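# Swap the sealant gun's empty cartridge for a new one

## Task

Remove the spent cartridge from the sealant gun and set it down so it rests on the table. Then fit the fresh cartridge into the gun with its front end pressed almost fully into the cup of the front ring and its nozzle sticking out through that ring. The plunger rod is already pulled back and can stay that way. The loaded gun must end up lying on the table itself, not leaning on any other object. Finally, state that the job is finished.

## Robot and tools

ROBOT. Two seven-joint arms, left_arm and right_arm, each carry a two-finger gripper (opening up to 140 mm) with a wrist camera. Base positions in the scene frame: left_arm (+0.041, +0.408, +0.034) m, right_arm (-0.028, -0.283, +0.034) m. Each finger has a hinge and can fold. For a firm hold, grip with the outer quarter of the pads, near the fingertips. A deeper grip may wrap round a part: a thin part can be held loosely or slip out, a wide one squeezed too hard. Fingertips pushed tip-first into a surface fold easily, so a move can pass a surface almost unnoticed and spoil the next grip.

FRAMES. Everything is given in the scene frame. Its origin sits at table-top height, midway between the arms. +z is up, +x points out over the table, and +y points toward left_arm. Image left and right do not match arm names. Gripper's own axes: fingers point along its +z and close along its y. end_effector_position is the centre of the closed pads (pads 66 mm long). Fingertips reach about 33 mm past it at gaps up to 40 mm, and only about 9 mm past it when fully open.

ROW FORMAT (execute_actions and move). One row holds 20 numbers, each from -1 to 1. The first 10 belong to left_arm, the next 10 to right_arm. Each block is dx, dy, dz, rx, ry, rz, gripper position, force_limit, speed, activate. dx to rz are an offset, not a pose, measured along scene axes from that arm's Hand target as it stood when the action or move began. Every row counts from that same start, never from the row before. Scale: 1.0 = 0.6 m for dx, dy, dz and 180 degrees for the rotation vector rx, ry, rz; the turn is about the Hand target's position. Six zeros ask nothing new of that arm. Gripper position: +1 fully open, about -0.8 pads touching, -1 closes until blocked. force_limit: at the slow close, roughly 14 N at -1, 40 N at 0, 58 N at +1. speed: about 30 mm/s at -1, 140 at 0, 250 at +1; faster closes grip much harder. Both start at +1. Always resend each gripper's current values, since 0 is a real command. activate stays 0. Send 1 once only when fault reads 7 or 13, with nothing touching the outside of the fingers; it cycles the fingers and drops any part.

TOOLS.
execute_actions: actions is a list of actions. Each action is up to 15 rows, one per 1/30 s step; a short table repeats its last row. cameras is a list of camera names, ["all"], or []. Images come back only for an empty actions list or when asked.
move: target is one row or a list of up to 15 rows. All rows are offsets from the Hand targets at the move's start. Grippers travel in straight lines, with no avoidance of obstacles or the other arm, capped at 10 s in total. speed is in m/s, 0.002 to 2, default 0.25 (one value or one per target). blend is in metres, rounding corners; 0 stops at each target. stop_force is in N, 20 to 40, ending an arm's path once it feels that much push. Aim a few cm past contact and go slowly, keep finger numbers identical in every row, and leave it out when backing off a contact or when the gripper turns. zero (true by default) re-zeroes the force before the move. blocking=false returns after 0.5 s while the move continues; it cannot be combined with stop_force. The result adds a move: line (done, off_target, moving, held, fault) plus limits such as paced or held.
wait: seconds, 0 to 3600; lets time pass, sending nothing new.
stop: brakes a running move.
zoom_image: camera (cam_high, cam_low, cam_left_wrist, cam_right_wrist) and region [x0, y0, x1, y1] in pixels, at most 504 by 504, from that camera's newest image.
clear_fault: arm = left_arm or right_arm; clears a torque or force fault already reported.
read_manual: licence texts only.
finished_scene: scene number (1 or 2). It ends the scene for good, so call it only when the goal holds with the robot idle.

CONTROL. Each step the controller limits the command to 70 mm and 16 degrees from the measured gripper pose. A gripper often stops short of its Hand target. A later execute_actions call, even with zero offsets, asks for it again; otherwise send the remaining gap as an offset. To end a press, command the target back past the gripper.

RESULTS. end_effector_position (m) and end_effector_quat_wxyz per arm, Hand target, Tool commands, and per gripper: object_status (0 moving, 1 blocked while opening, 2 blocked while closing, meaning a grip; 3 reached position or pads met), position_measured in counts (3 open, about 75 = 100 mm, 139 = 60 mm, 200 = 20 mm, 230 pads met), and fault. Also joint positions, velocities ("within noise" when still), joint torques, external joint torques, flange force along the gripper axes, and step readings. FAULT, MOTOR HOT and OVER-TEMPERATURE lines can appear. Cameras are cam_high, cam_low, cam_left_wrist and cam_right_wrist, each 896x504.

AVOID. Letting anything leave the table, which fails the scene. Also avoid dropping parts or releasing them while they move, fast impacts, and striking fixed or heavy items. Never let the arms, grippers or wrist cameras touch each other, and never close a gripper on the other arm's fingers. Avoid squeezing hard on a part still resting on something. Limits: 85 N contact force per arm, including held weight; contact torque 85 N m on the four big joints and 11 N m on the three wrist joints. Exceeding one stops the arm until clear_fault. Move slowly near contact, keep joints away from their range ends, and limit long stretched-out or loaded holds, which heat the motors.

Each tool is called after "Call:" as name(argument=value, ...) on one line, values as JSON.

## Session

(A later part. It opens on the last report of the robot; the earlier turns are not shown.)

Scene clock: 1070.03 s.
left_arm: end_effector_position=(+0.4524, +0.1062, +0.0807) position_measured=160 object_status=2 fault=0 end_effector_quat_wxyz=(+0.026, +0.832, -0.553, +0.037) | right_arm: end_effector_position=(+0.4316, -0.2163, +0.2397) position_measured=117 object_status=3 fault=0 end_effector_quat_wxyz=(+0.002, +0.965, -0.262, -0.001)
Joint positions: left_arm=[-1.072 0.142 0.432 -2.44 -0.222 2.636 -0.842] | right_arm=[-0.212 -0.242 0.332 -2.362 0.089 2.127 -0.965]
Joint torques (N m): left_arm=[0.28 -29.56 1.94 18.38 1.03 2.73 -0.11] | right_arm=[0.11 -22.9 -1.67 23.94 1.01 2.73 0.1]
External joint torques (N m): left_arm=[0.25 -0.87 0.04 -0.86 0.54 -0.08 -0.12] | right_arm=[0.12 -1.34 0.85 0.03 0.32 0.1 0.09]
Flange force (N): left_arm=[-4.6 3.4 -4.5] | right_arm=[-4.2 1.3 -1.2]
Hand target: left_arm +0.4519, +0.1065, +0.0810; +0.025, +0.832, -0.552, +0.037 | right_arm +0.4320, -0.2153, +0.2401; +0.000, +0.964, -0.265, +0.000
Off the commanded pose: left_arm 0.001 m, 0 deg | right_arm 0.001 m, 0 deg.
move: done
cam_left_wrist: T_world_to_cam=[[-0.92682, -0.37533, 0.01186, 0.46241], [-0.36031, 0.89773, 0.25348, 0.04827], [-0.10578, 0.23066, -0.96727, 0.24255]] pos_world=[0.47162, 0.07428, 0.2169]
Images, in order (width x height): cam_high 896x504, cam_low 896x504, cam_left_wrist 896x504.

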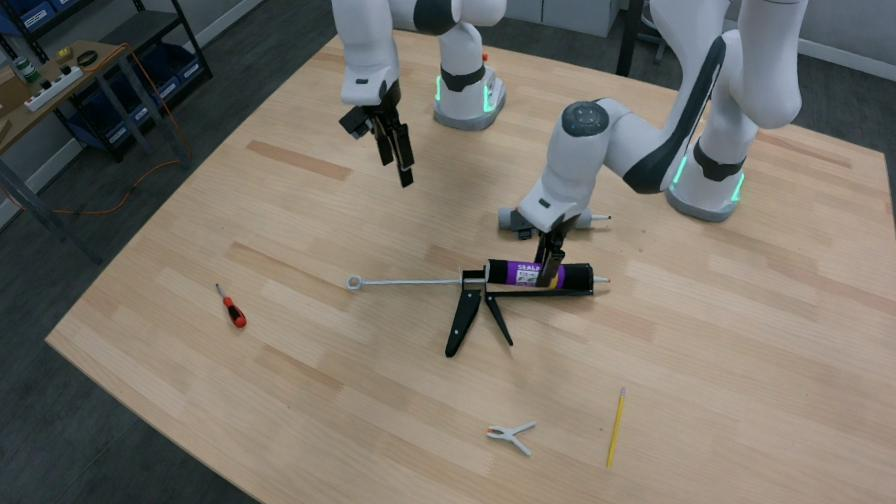

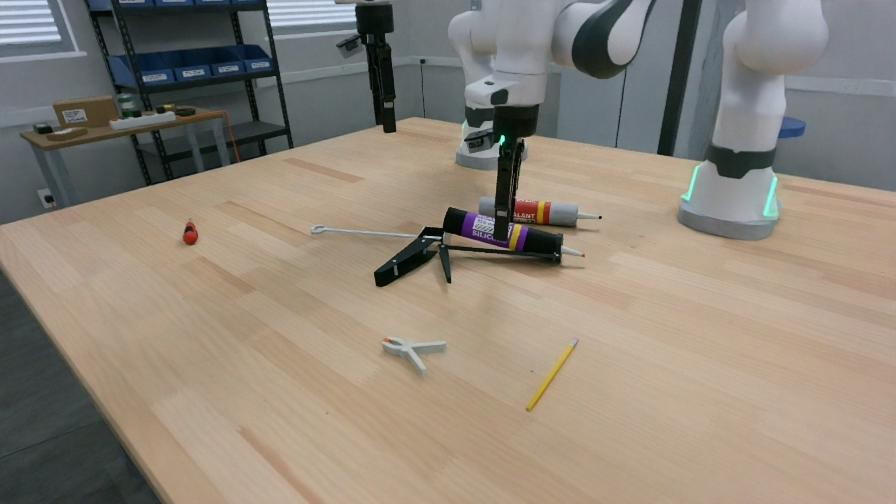

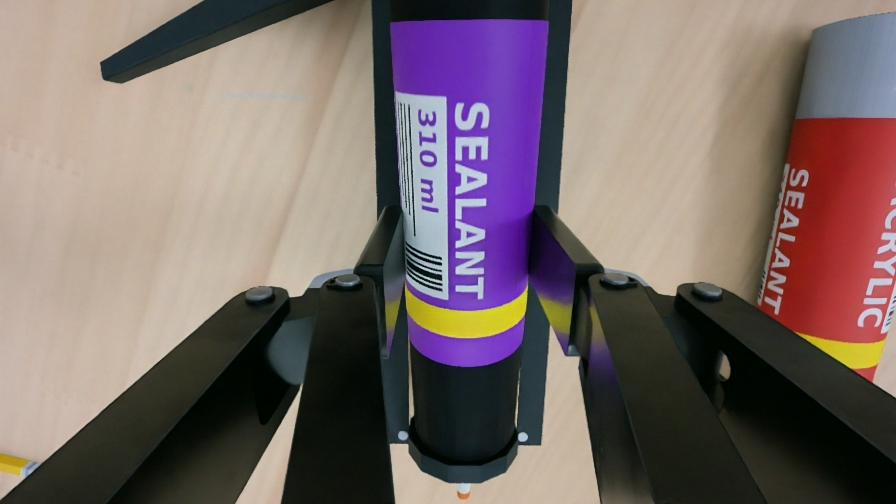

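Call:
move(target=[[0, 0, -0.0167, 0.0138, 0.0059, 0, -1, 0, -1, 0, 0, 0, 0, 0, 0, 0, 0.1, 0, 0, 0], [0, 0, -0.028, 0.028, 0.0119, 0, -1, 0, -1, 0, 0, 0, 0, 0, 0, 0, 0.1, 0, 0, 0]], speed=0.03, blend=0.002, cameras=["cam_left_wrist", "cam_low", "cam_high"])

Call:
zoom_image(camera="cam_low", region=[420, 180, 600, 280])

Call:
zoom_image(camera="cam_high", region=[450, 220, 620, 310])

Scene clock: 1080.70 s.
left_arm: end_effector_position=(+0.4589, +0.1002, +0.0778) position_measured=160 object_status=2 fault=0 end_effector_quat_wxyz=(+0.006, +0.836, -0.549, +0.010) | right_arm: end_effector_position=(+0.4316, -0.2163, +0.2397) position_measured=117 object_status=3 fault=0 end_effector_quat_wxyz=(+0.002, +0.965, -0.262, -0.001)
Joint positions: left_arm=[-1.092 0.202 0.441 -2.351 -0.172 2.547 -0.914] | right_arm=[-0.212 -0.242 0.332 -2.362 0.089 2.127 -0.965]
Joint velocities: left_arm=[0 0 0 0.002 0.003 0 -0.008] | right_arm=[within noise]
Joint torques (N m): left_arm=[-0.56 -17.87 0.8 14.22 1.12 3.51 0.15] | right_arm=[0.1 -22.87 -1.65 23.95 1.01 2.73 0.13]
External joint torques (N m): left_arm=[-0.57 12.97 -2 -5.52 0.64 0.8 0.15] | right_arm=[0.07 -1.36 0.82 0.02 0.32 0.1 0.13]
Flange force (N): left_arm=[10.6 -5.3 34.1] | right_arm=[-4.2 1.4 -1.2]
Hand target: left_arm +0.4519, +0.1065, +0.0642; -0.001, +0.833, -0.553, -0.003 | right_arm +0.4320, -0.2153, +0.2401; +0.000, +0.964, -0.265, +0.000
Off the commanded pose: left_arm 0.017 m, 2 deg | right_arm 0.001 m, 0 deg.
move: off_target (left_arm)
cam_left_wrist: T_world_to_cam=[[-0.92307, -0.38451, 0.01003, 0.46553], [-0.3615, 0.87616, 0.31884, 0.05427], [-0.13138, 0.29069, -0.94776, 0.24601]] pos_world=[0.48165, 0.05994, 0.21119]
Images, in order (width x height): cam_high 896x504, cam_low 896x504, cam_left_wrist 896x504.

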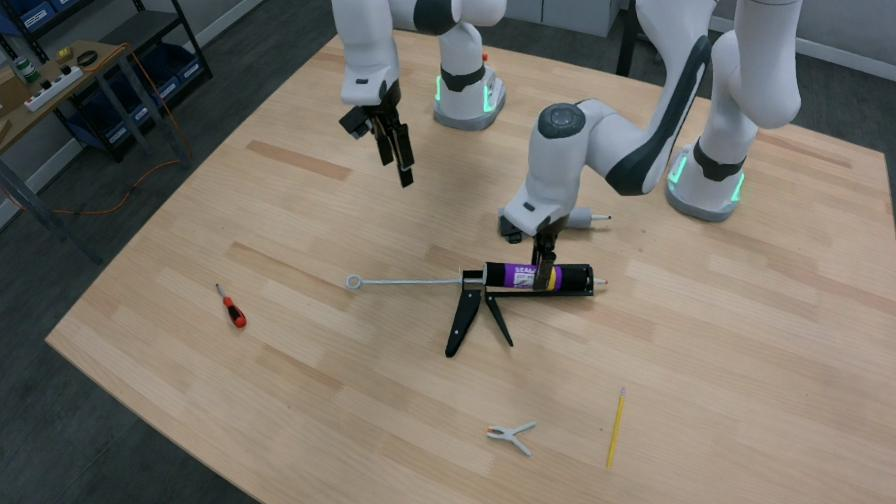

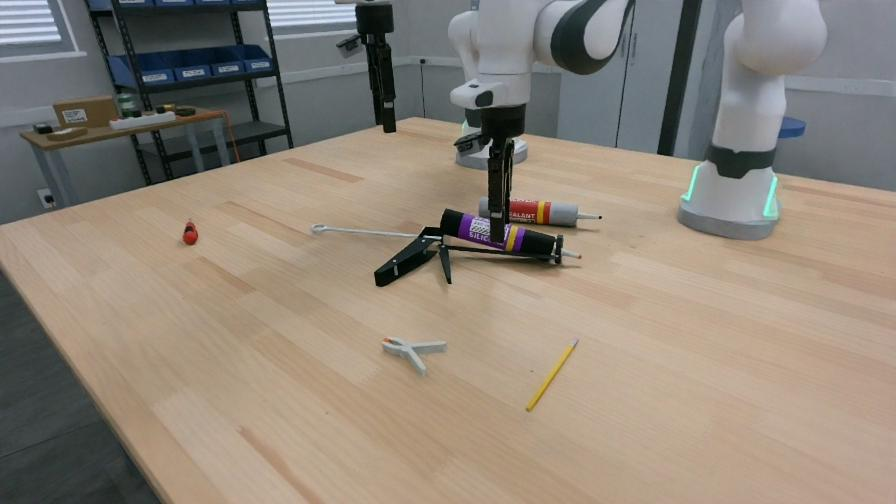

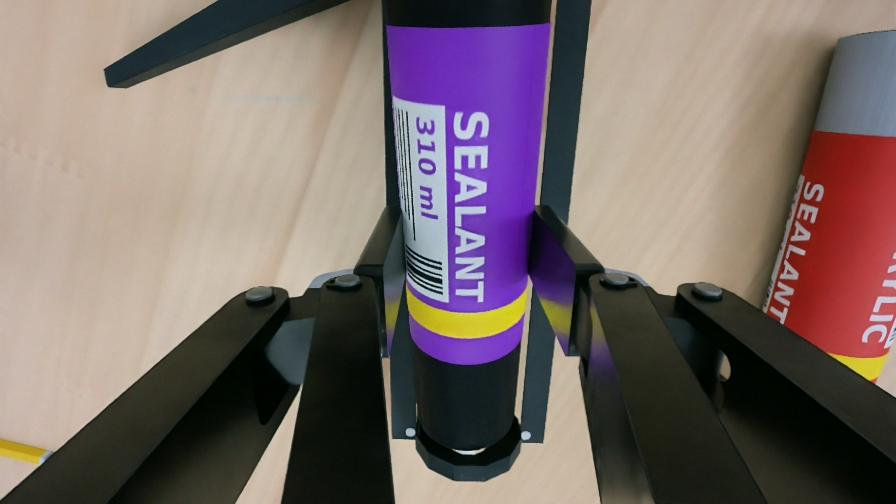

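Scaled by 2.800 from the camera's image (finer frame: 1280x720).

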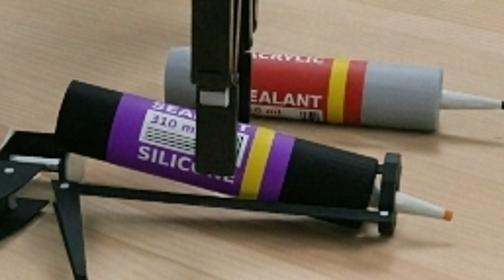

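Scaled by 2.965 from the camera's image (finer frame: 1280x720).

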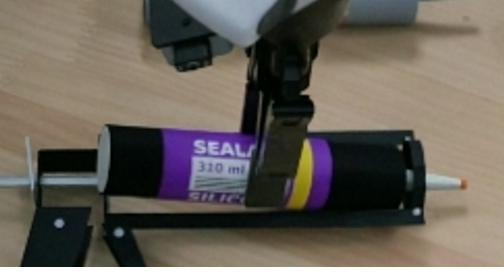

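Call:
move(target=[0.0068, -0.0067, 0.028, 0, 0, 0, -1, 0, -1, 0, 0, 0, 0, 0, 0, -0.2, 0.1, 0, 0, 0], speed=0.1, cameras=["cam_right_wrist", "cam_low"])

Call:
zoom_image(camera="cam_low", region=[420, 180, 600, 280])

Scene clock: 1121.47 s.
left_arm: end_effector_position=(+0.4567, +0.1026, +0.0802) position_measured=160 object_status=2 fault=0 end_effector_quat_wxyz=(+0.000, +0.834, -0.552, -0.002) | right_arm: end_effector_position=(+0.4323, -0.2159, +0.2397) position_measured=117 object_status=3 fault=0 end_effector_quat_wxyz=(+0.001, +0.838, -0.546, +0.001)
Joint positions: left_arm=[-1.093 0.202 0.441 -2.335 -0.145 2.51 -0.932] | right_arm=[-0.357 -0.258 0.471 -2.363 0.135 2.127 -0.374]
Joint velocities: left_arm=[within noise] | right_arm=[0 0 0.001 -0.002 0 0 0.005]
Joint torques (N m): left_arm=[0.13 -31.7 2.58 19.28 1.04 2.22 -0.05] | right_arm=[-0.18 -20.84 -2.28 24.34 0.88 2.5 0.06]
External joint torques (N m): left_arm=[0.28 -0.71 -0.08 -0.57 0.56 -0.42 -0.05] | right_arm=[-0.21 -1.4 1.28 0.49 0.23 -0.11 0.06]
Flange force (N): left_arm=[-3.5 2.0 -3.4] | right_arm=[-2.4 1.9 -2.3]
Hand target: left_arm +0.4560, +0.1025, +0.0810; -0.001, +0.833, -0.553, -0.003 | right_arm +0.4320, -0.2153, +0.2401; +0.000, +0.835, -0.550, +0.000
Off the commanded pose: left_arm 0.001 m, 0 deg | right_arm 0.001 m, 1 deg.
move: done
cam_right_wrist: T_world_to_cam=[[-0.91912, -0.39392, 0.00601, 0.31804], [-0.36812, 0.86416, 0.34309, 0.26828], [-0.14035, 0.31313, -0.93928, 0.49541]] pos_world=[0.46061, -0.26168, 0.37137]
Images, in order (width x height): cam_low 896x504, cam_right_wrist 896x504.

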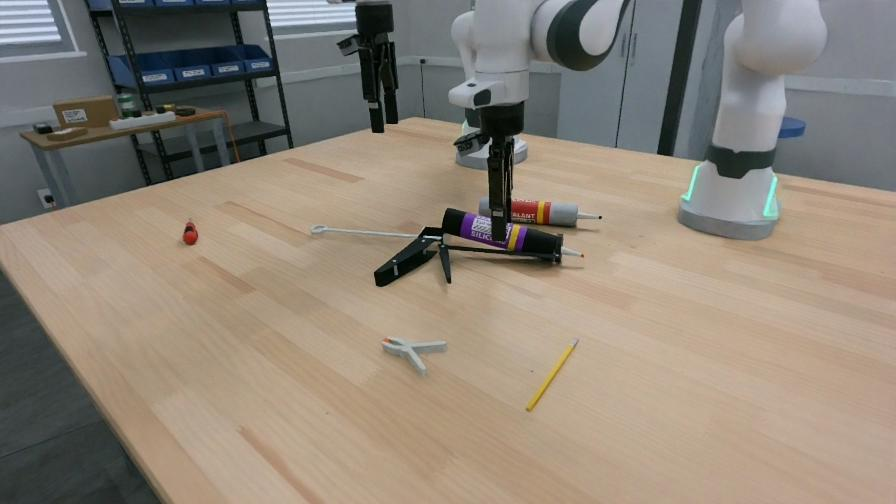

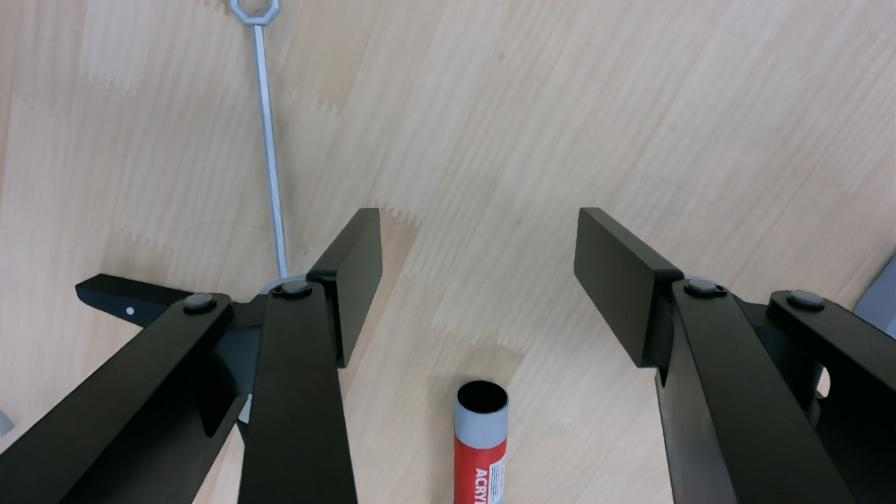

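Scaled by 2.800 from the camera's image (finer frame: 1280x720).

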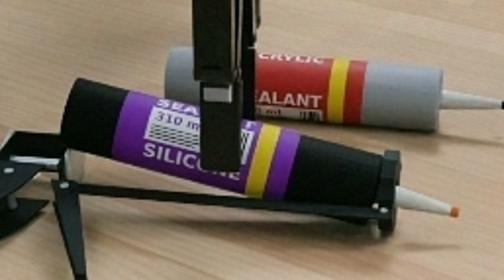

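Call:
move(target=[0, 0, 0, 0, 0, 0, -1, 0, -1, 0, 0.172, 0.085, -0.05, 0, 0, 0, 0.1, 0, 0, 0], speed=0.3, cameras=["cam_right_wrist"])

Scene clock: 1129.97 s.
left_arm: end_effector_position=(+0.4567, +0.1026, +0.0802) position_measured=160 object_status=2 fault=0 end_effector_quat_wxyz=(+0.000, +0.834, -0.552, -0.002) | right_arm: end_effector_position=(+0.5354, -0.1635, +0.2104) position_measured=117 object_status=3 fault=0 end_effector_quat_wxyz=(-0.002, +0.836, -0.548, +0.000)
Joint positions: left_arm=[-1.093 0.202 0.441 -2.335 -0.145 2.51 -0.932] | right_arm=[-0.317 0.142 0.53 -2.028 -0.082 2.153 -0.144]
Joint velocities: left_arm=[within noise] | right_arm=[-0.001 0.001 0.001 0 0 0 0.006]
Joint torques (N m): left_arm=[0.09 -31.73 2.52 19.36 1.05 2.22 -0.04] | right_arm=[0.52 -31.33 2.62 24.61 0.37 2.27 0.21]
External joint torques (N m): left_arm=[0.04 -0.89 -0.3 -0.34 0.57 -0.39 -0.04] | right_arm=[0.56 0.21 0.22 0.88 -0.25 -0.33 0.21]
Flange force (N): left_arm=[-3.0 2.2 -3.8] | right_arm=[-0.1 -5.6 -1.2]
Hand target: left_arm +0.4560, +0.1025, +0.0810; -0.001, +0.833, -0.553, -0.003 | right_arm +0.5352, -0.1643, +0.2101; +0.000, +0.835, -0.550, +0.000
Off the commanded pose: left_arm 0.001 m, 0 deg | right_arm 0.001 m, 0 deg.
move: done
cam_right_wrist: T_world_to_cam=[[-0.92087, -0.38986, 0.00235, 0.4359], [-0.36484, 0.86387, 0.3473, 0.2683], [-0.13743, 0.31896, -0.93775, 0.46501]] pos_world=[0.5632, -0.21016, 0.34186]

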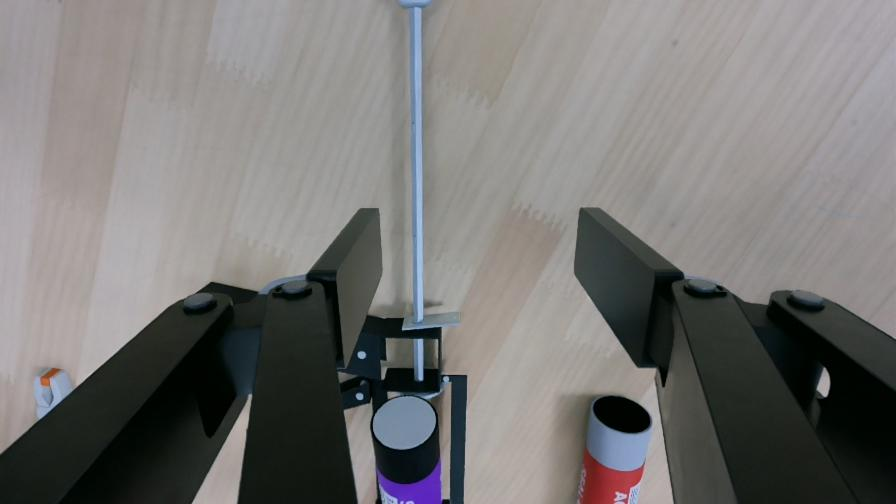

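Call:
zoom_image(camera="cam_right_wrist", region=[330, 300, 530, 500])

Scaled by 2.520 from the camera's image (finer frame: 1280x720).

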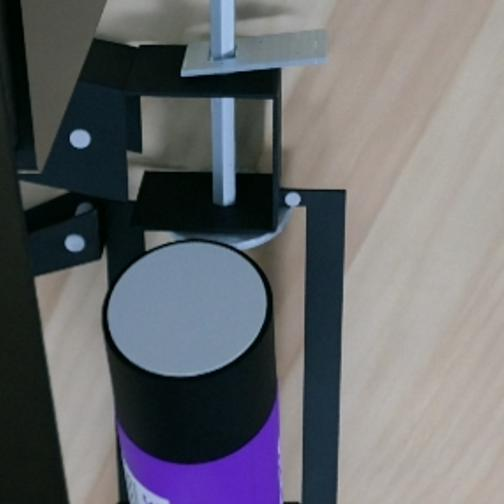

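Call:
move(target=[-0.0043, -0.0018, 0.003, 0, 0, -0.0083, -1, 0, -1, 0, 0, 0, 0, 0, 0, 0, 0.1, 0, 0, 0], speed=0.05, cameras=["cam_left_wrist", "cam_right_wrist"])

Call:
zoom_image(camera="cam_right_wrist", region=[330, 300, 530, 500])

Call:
zoom_image(camera="cam_left_wrist", region=[360, 0, 600, 240])

Call:
zoom_image(camera="cam_left_wrist", region=[360, 340, 560, 504])

Scene clock: 1156.80 s.
left_arm: end_effector_position=(+0.4550, +0.1019, +0.0822) position_measured=160 object_status=2 fault=0 end_effector_quat_wxyz=(-0.001, +0.830, -0.558, -0.002) | right_arm: end_effector_position=(+0.5354, -0.1636, +0.2104) position_measured=117 object_status=3 fault=0 end_effector_quat_wxyz=(-0.002, +0.836, -0.549, +0.000)
Joint positions: left_arm=[-1.094 0.195 0.439 -2.338 -0.137 2.507 -0.926] | right_arm=[-0.317 0.143 0.53 -2.028 -0.082 2.152 -0.142]
Joint velocities: left_arm=[-0.001 -0.001 0 0 0.003 -0.001 0.007] | right_arm=[within noise]
Joint torques (N m): left_arm=[0.27 -32.19 1.53 18.99 1.01 2.45 0.39] | right_arm=[0.21 -31.33 2.95 24.62 0.38 2.27 0.08]
External joint torques (N m): left_arm=[0.28 -1.34 -1.12 -0.91 0.53 -0.19 0.39] | right_arm=[0.23 0.04 0.55 0.98 -0.25 -0.32 0.08]
Flange force (N): left_arm=[-5.4 3.0 -2.9] | right_arm=[0.2 -4.9 -1.7]
Hand target: left_arm +0.4534, +0.1014, +0.0828; -0.001, +0.826, -0.564, -0.003 | right_arm +0.5352, -0.1643, +0.2101; +0.000, +0.835, -0.550, +0.000
Off the commanded pose: left_arm 0.002 m, 1 deg | right_arm 0.001 m, 0 deg.
move: done
cam_left_wrist: T_world_to_cam=[[-0.9309, -0.36508, 0.01202, 0.46393], [-0.33901, 0.87575, 0.34371, 0.03775], [-0.13601, 0.31589, -0.939, 0.24799]] pos_world=[0.4784, 0.05798, 0.21431]
cam_right_wrist: T_world_to_cam=[[-0.92162, -0.38808, 0.00256, 0.43649], [-0.36314, 0.86466, 0.34711, 0.26762], [-0.13692, 0.31898, -0.93782, 0.46477]] pos_world=[0.5631, -0.21026, 0.34186]

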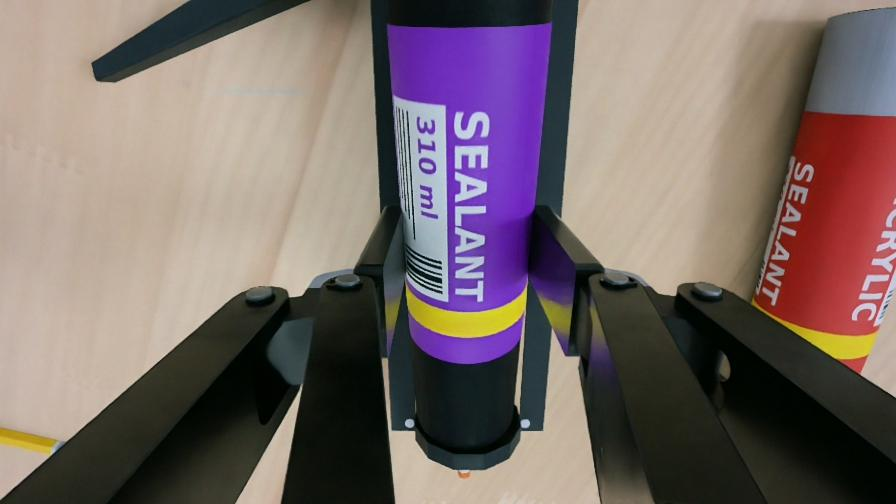

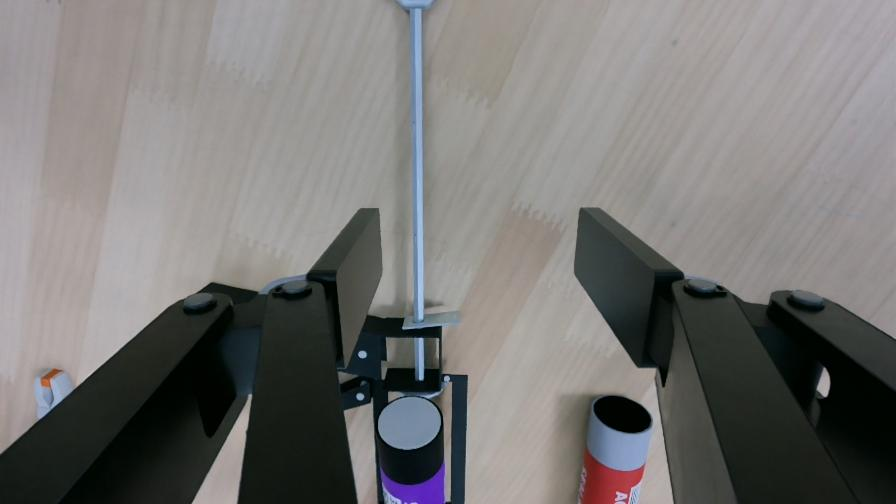

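Scaled by 2.520 from the camera's image (finer frame: 1280x720).

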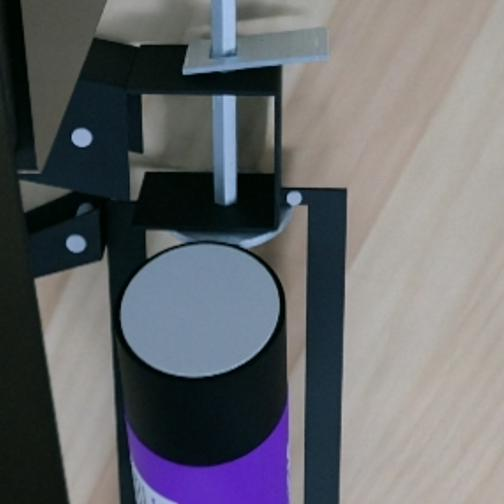

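Scaled by 2.100 from the camera's image (finer frame: 1280x720).

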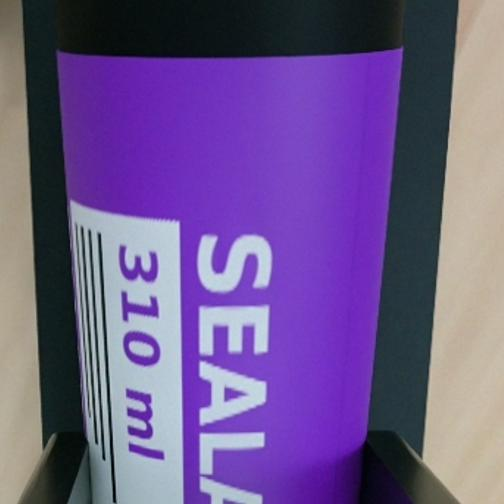

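Scaled by 2.520 from the camera's image (finer frame: 1280x720).

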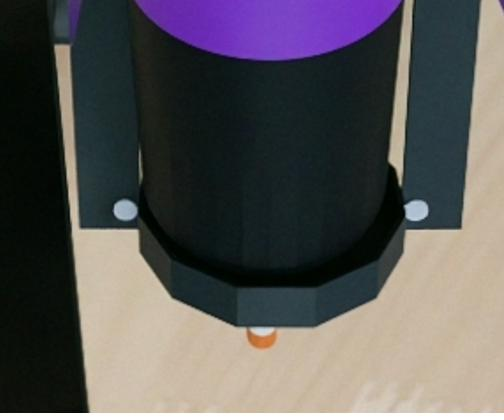

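Call:
move(target=[[-0.0037, -0.0015, 0, 0, 0, -0.0078, -1, 0, -1, 0, 0, 0, 0, 0, 0, 0, 0.1, 0, 0, 0], [-0.0044, 0.0003, -0.0167, 0, 0, -0.0078, -1, 0, -1, 0, 0, 0, 0, 0, 0, 0, 0.1, 0, 0, 0]], speed=0.04, cameras=["cam_left_wrist", "cam_right_wrist", "cam_low"])

Call:
zoom_image(camera="cam_right_wrist", region=[330, 300, 530, 500])

Call:
zoom_image(camera="cam_low", region=[420, 180, 600, 280])

Scene clock: 1181.70 s.
left_arm: end_effector_position=(+0.4518, +0.1008, +0.0784) position_measured=160 object_status=2 fault=0 end_effector_quat_wxyz=(+0.000, +0.821, -0.570, -0.002) | right_arm: end_effector_position=(+0.5354, -0.1636, +0.2104) position_measured=117 object_status=3 fault=0 end_effector_quat_wxyz=(-0.002, +0.836, -0.549, +0.000)
Joint positions: left_arm=[-1.088 0.198 0.427 -2.346 -0.142 2.518 -0.897] | right_arm=[-0.317 0.143 0.53 -2.028 -0.082 2.152 -0.142]
Joint velocities: left_arm=[0 0.001 0.001 -0.001 -0.001 -0.001 0.007] | right_arm=[within noise]
Joint torques (N m): left_arm=[0.44 -24.73 0.64 17.07 0.3 4.41 0.43] | right_arm=[0.18 -31.33 2.91 24.63 0.38 2.27 0.12]
External joint torques (N m): left_arm=[0.39 6.24 -2.06 -2.66 -0.17 1.77 0.43] | right_arm=[0.15 0.15 0.45 0.97 -0.25 -0.31 0.12]
Flange force (N): left_arm=[5.1 -3.8 21.8] | right_arm=[0.3 -5.2 -1.5]
Hand target: left_arm +0.4507, +0.1016, +0.0728; -0.001, +0.819, -0.574, -0.003 | right_arm +0.5352, -0.1643, +0.2101; +0.000, +0.835, -0.550, +0.000
Off the commanded pose: left_arm 0.006 m, 1 deg | right_arm 0.001 m, 0 deg.
move: off_target (left_arm)
cam_left_wrist: T_world_to_cam=[[-0.94121, -0.33753, 0.01411, 0.46238], [-0.31258, 0.88595, 0.34261, 0.02611], [-0.12814, 0.31805, -0.93937, 0.24057]] pos_world=[0.47418, 0.05642, 0.21052]
cam_right_wrist: T_world_to_cam=[[-0.92162, -0.38808, 0.00256, 0.43649], [-0.36314, 0.86466, 0.34711, 0.26762], [-0.13692, 0.31898, -0.93782, 0.46477]] pos_world=[0.5631, -0.21026, 0.34186]
Images, in order (width x height): cam_low 896x504, cam_left_wrist 896x504, cam_right_wrist 896x504.

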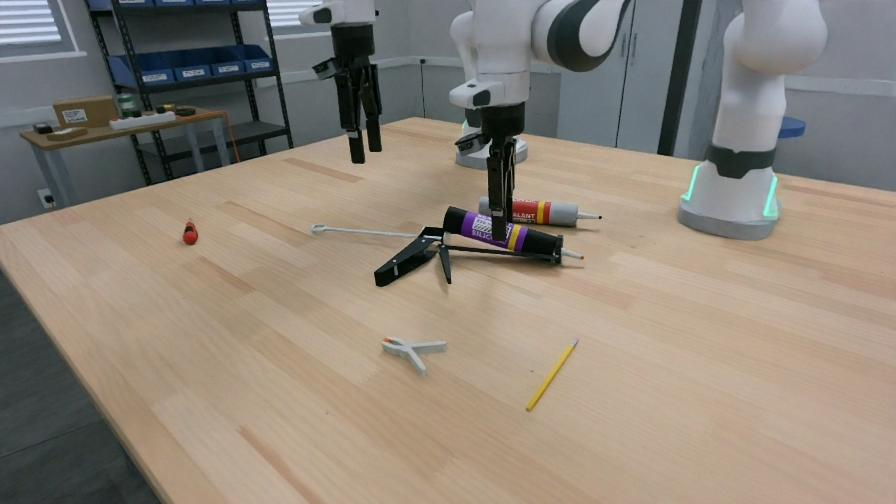

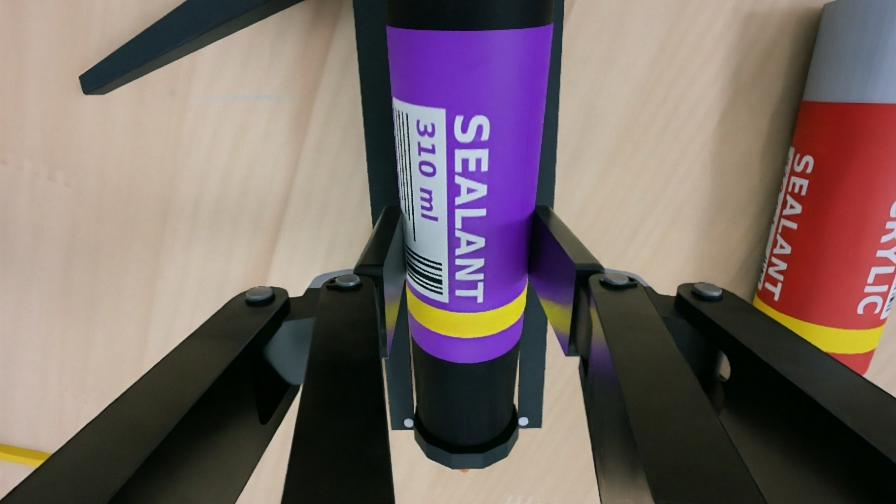

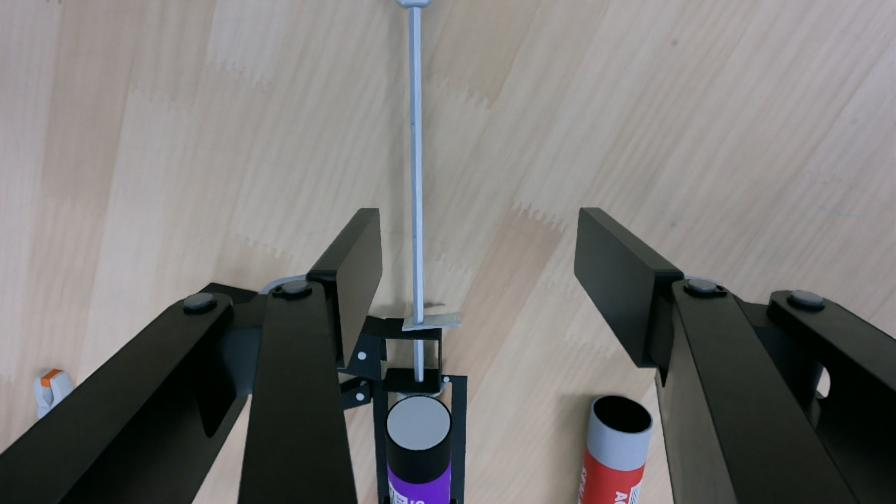

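Scaled by 2.520 from the camera's image (finer frame: 1280x720).

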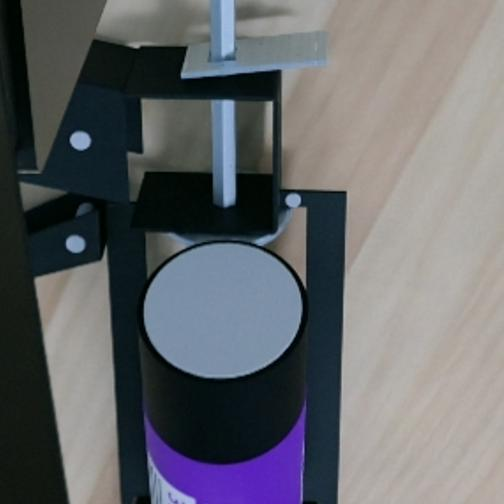

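Scaled by 2.800 from the camera's image (finer frame: 1280x720).

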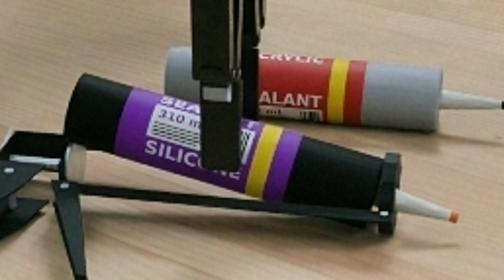

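Call:
move(target=[[0, 0, 0.0125, 0, 0, 0, -1, 0, -1, 0, 0, 0, 0, 0, 0, 0, 0.1, 0, 0, 0], [-0.0028, 0.0077, 0.0125, 0, 0, 0, -1, 0, -1, 0, 0, 0, 0, 0, 0, 0, 0.1, 0, 0, 0]], speed=0.04, cameras=["cam_left_wrist", "cam_right_wrist", "cam_low"])

Call:
zoom_image(camera="cam_right_wrist", region=[350, 340, 490, 480])

Call:
zoom_image(camera="cam_low", region=[420, 180, 600, 280])

Call:
zoom_image(camera="cam_left_wrist", region=[380, 360, 550, 500])

Scene clock: 1230.27 s.
left_arm: end_effector_position=(+0.4476, +0.1069, +0.0781) position_measured=160 object_status=2 fault=0 end_effector_quat_wxyz=(-0.001, +0.820, -0.573, -0.005) | right_arm: end_effector_position=(+0.5354, -0.1636, +0.2104) position_measured=117 object_status=3 fault=0 end_effector_quat_wxyz=(-0.002, +0.836, -0.549, +0.000)
Joint positions: left_arm=[-1.088 0.185 0.431 -2.362 -0.13 2.516 -0.896] | right_arm=[-0.317 0.143 0.53 -2.028 -0.082 2.152 -0.142]
Joint torques (N m): left_arm=[0.78 -32.3 2.7 19.26 1.02 2.66 0.1] | right_arm=[0.21 -31.31 2.95 24.63 0.39 2.27 0.09]
External joint torques (N m): left_arm=[0.85 -1.83 0.29 -0.42 0.55 0.03 0.1] | right_arm=[0.33 0.15 0.64 0.93 -0.24 -0.33 0.09]
Flange force (N): left_arm=[-6.2 2.6 -4.9] | right_arm=[0.0 -5.1 -1.5]
Hand target: left_arm +0.4491, +0.1062, +0.0803; -0.001, +0.819, -0.574, -0.003 | right_arm +0.5352, -0.1643, +0.2101; +0.000, +0.835, -0.550, +0.000
Off the commanded pose: left_arm 0.003 m, 0 deg | right_arm 0.001 m, 0 deg.
move: done
cam_left_wrist: T_world_to_cam=[[-0.94315, -0.33198, 0.01629, 0.46057], [-0.30575, 0.88577, 0.34919, 0.01596], [-0.13035, 0.32436, -0.93691, 0.23805]] pos_world=[0.47029, 0.06155, 0.20995]
cam_right_wrist: T_world_to_cam=[[-0.92162, -0.38808, 0.00256, 0.43649], [-0.36314, 0.86466, 0.34711, 0.26762], [-0.13692, 0.31898, -0.93782, 0.46477]] pos_world=[0.5631, -0.21026, 0.34186]
Images, in order (width x height): cam_low 896x504, cam_left_wrist 896x504, cam_right_wrist 896x504.

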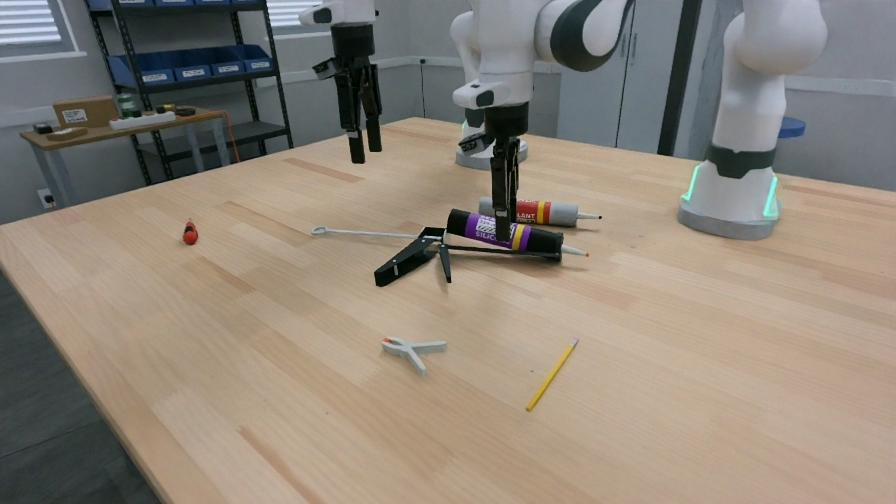

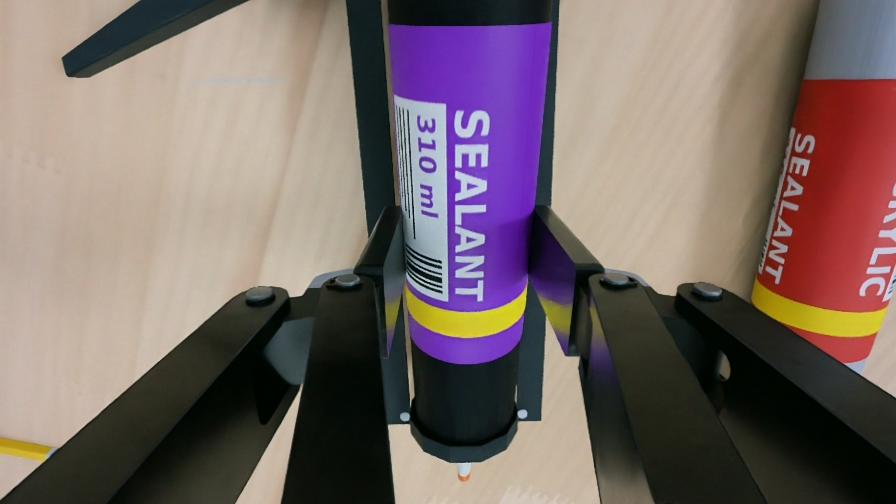

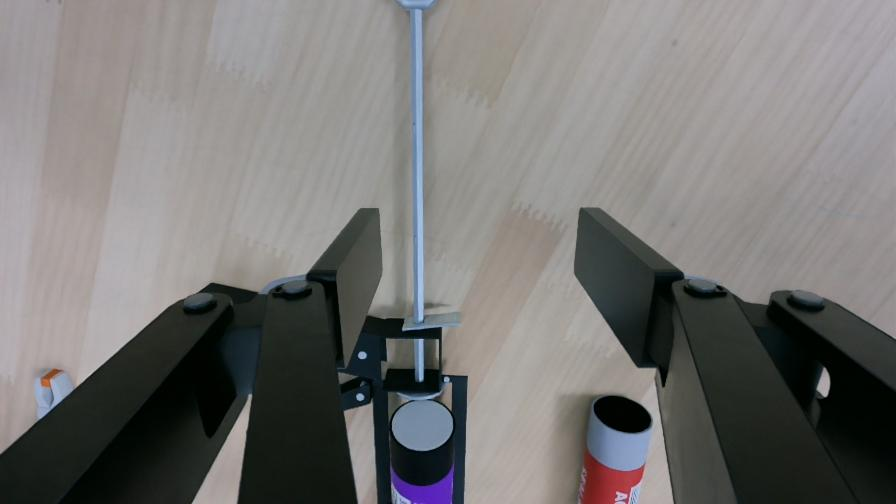

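Scaled by 3.600 from the camera's image (finer frame: 1280x720).

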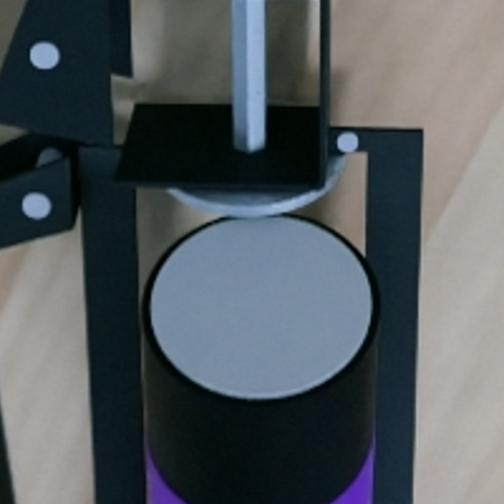

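Scaled by 2.800 from the camera's image (finer frame: 1280x720).

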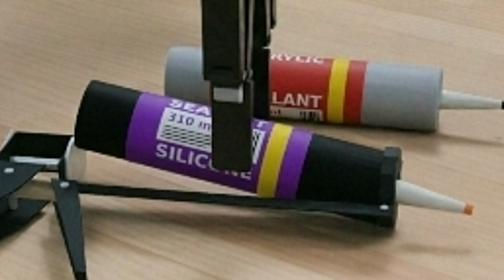

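Scaled by 2.965 from the camera's image (finer frame: 1280x720).

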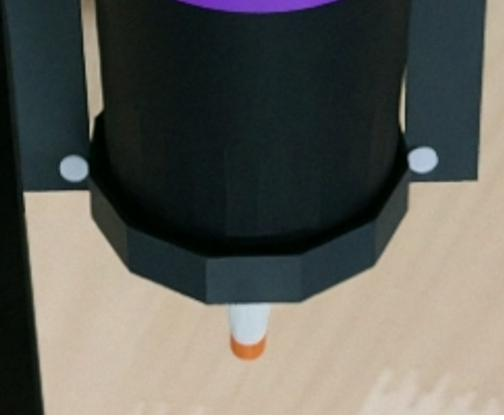

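Call:
move(target=[[-0.0012, 0.0025, -0.0167, 0, 0, 0, -1, 0, -1, 0, 0, 0, 0, 0, 0, 0, 0.1, 0, 0, 0]], speed=0.03, cameras=["cam_left_wrist", "cam_right_wrist", "cam_low"])

Call:
zoom_image(camera="cam_right_wrist", region=[350, 340, 490, 480])

Call:
zoom_image(camera="cam_low", region=[420, 180, 600, 280])

Scene clock: 1241.93 s.
left_arm: end_effector_position=(+0.4474, +0.1076, +0.0705) position_measured=160 object_status=2 fault=0 end_effector_quat_wxyz=(-0.002, +0.819, -0.573, -0.004) | right_arm: end_effector_position=(+0.5354, -0.1636, +0.2104) position_measured=117 object_status=3 fault=0 end_effector_quat_wxyz=(-0.002, +0.836, -0.549, +0.000)
Joint positions: left_arm=[-1.085 0.201 0.426 -2.368 -0.14 2.538 -0.888] | right_arm=[-0.317 0.143 0.53 -2.028 -0.082 2.152 -0.142]
Joint velocities: left_arm=[-0.001 0 -0.002 0 -0.003 0.006 0.006] | right_arm=[within noise]
Joint torques (N m): left_arm=[1.32 -30.79 2.22 18.47 0.25 2.97 0.24] | right_arm=[0.19 -31.3 2.93 24.61 0.38 2.27 0.12]
External joint torques (N m): left_arm=[1.43 0.01 -0.34 -0.98 -0.21 0.33 0.24] | right_arm=[0.31 0.05 0.62 0.96 -0.25 -0.32 0.12]
Flange force (N): left_arm=[-3.1 -0.6 2.7] | right_arm=[0.0 -5.0 -1.6]
Hand target: left_arm +0.4483, +0.1077, +0.0703; -0.001, +0.819, -0.574, -0.003 | right_arm +0.5352, -0.1643, +0.2101; +0.000, +0.835, -0.550, +0.000
Off the commanded pose: left_arm 0.001 m, 0 deg | right_arm 0.001 m, 0 deg.
move: done
cam_left_wrist: T_world_to_cam=[[-0.94361, -0.33079, 0.01309, 0.46104], [-0.30574, 0.88595, 0.34874, 0.01794], [-0.12696, 0.32507, -0.93713, 0.22903]] pos_world=[0.4696, 0.06216, 0.20234]
cam_right_wrist: T_world_to_cam=[[-0.92162, -0.38808, 0.00256, 0.43649], [-0.36314, 0.86466, 0.34711, 0.26762], [-0.13692, 0.31898, -0.93782, 0.46477]] pos_world=[0.5631, -0.21026, 0.34186]
Images, in order (width x height): cam_low 896x504, cam_left_wrist 896x504, cam_right_wrist 896x504.

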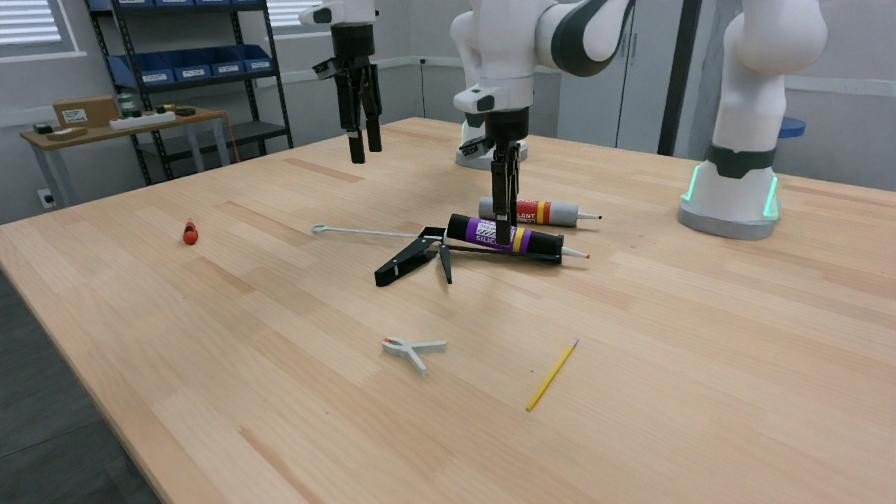

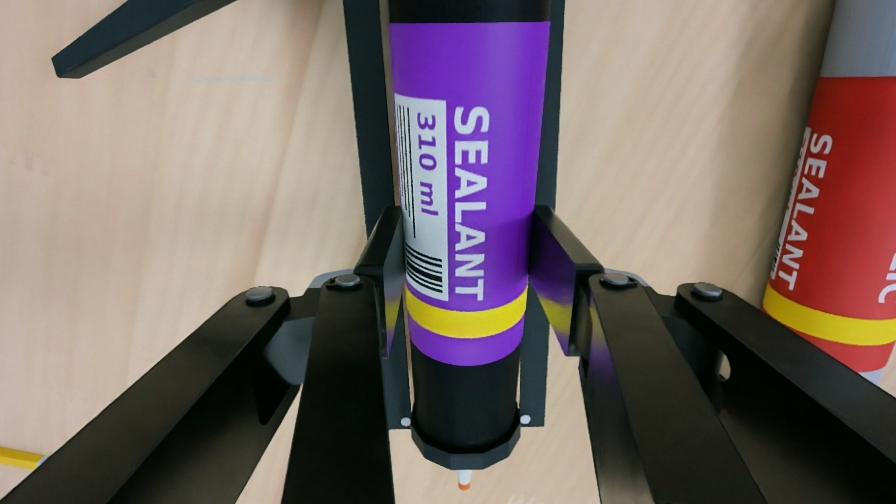

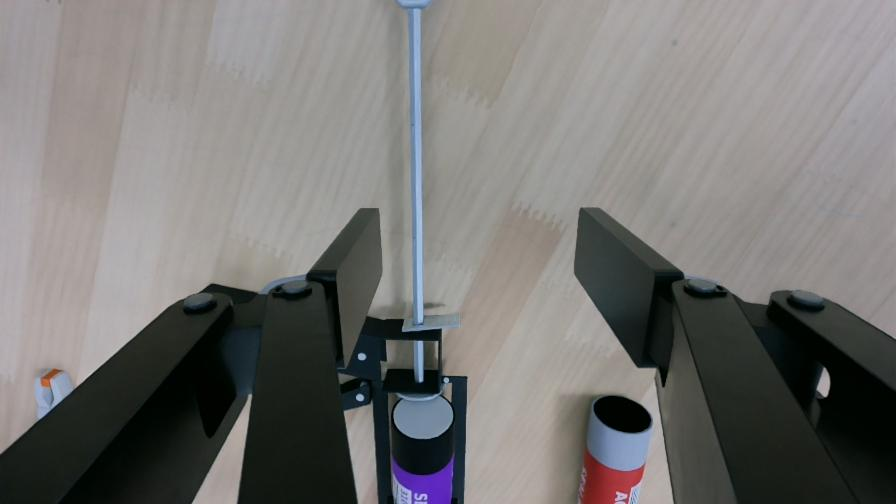

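Scaled by 3.600 from the camera's image (finer frame: 1280x720).

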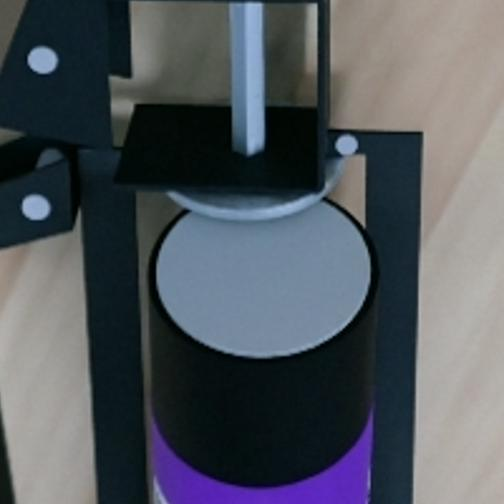

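Scaled by 2.800 from the camera's image (finer frame: 1280x720).

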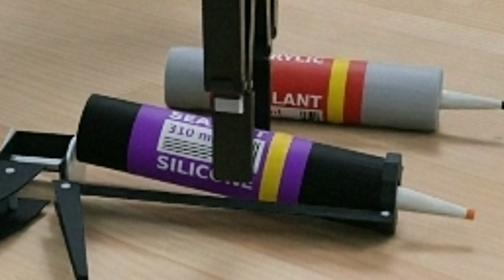

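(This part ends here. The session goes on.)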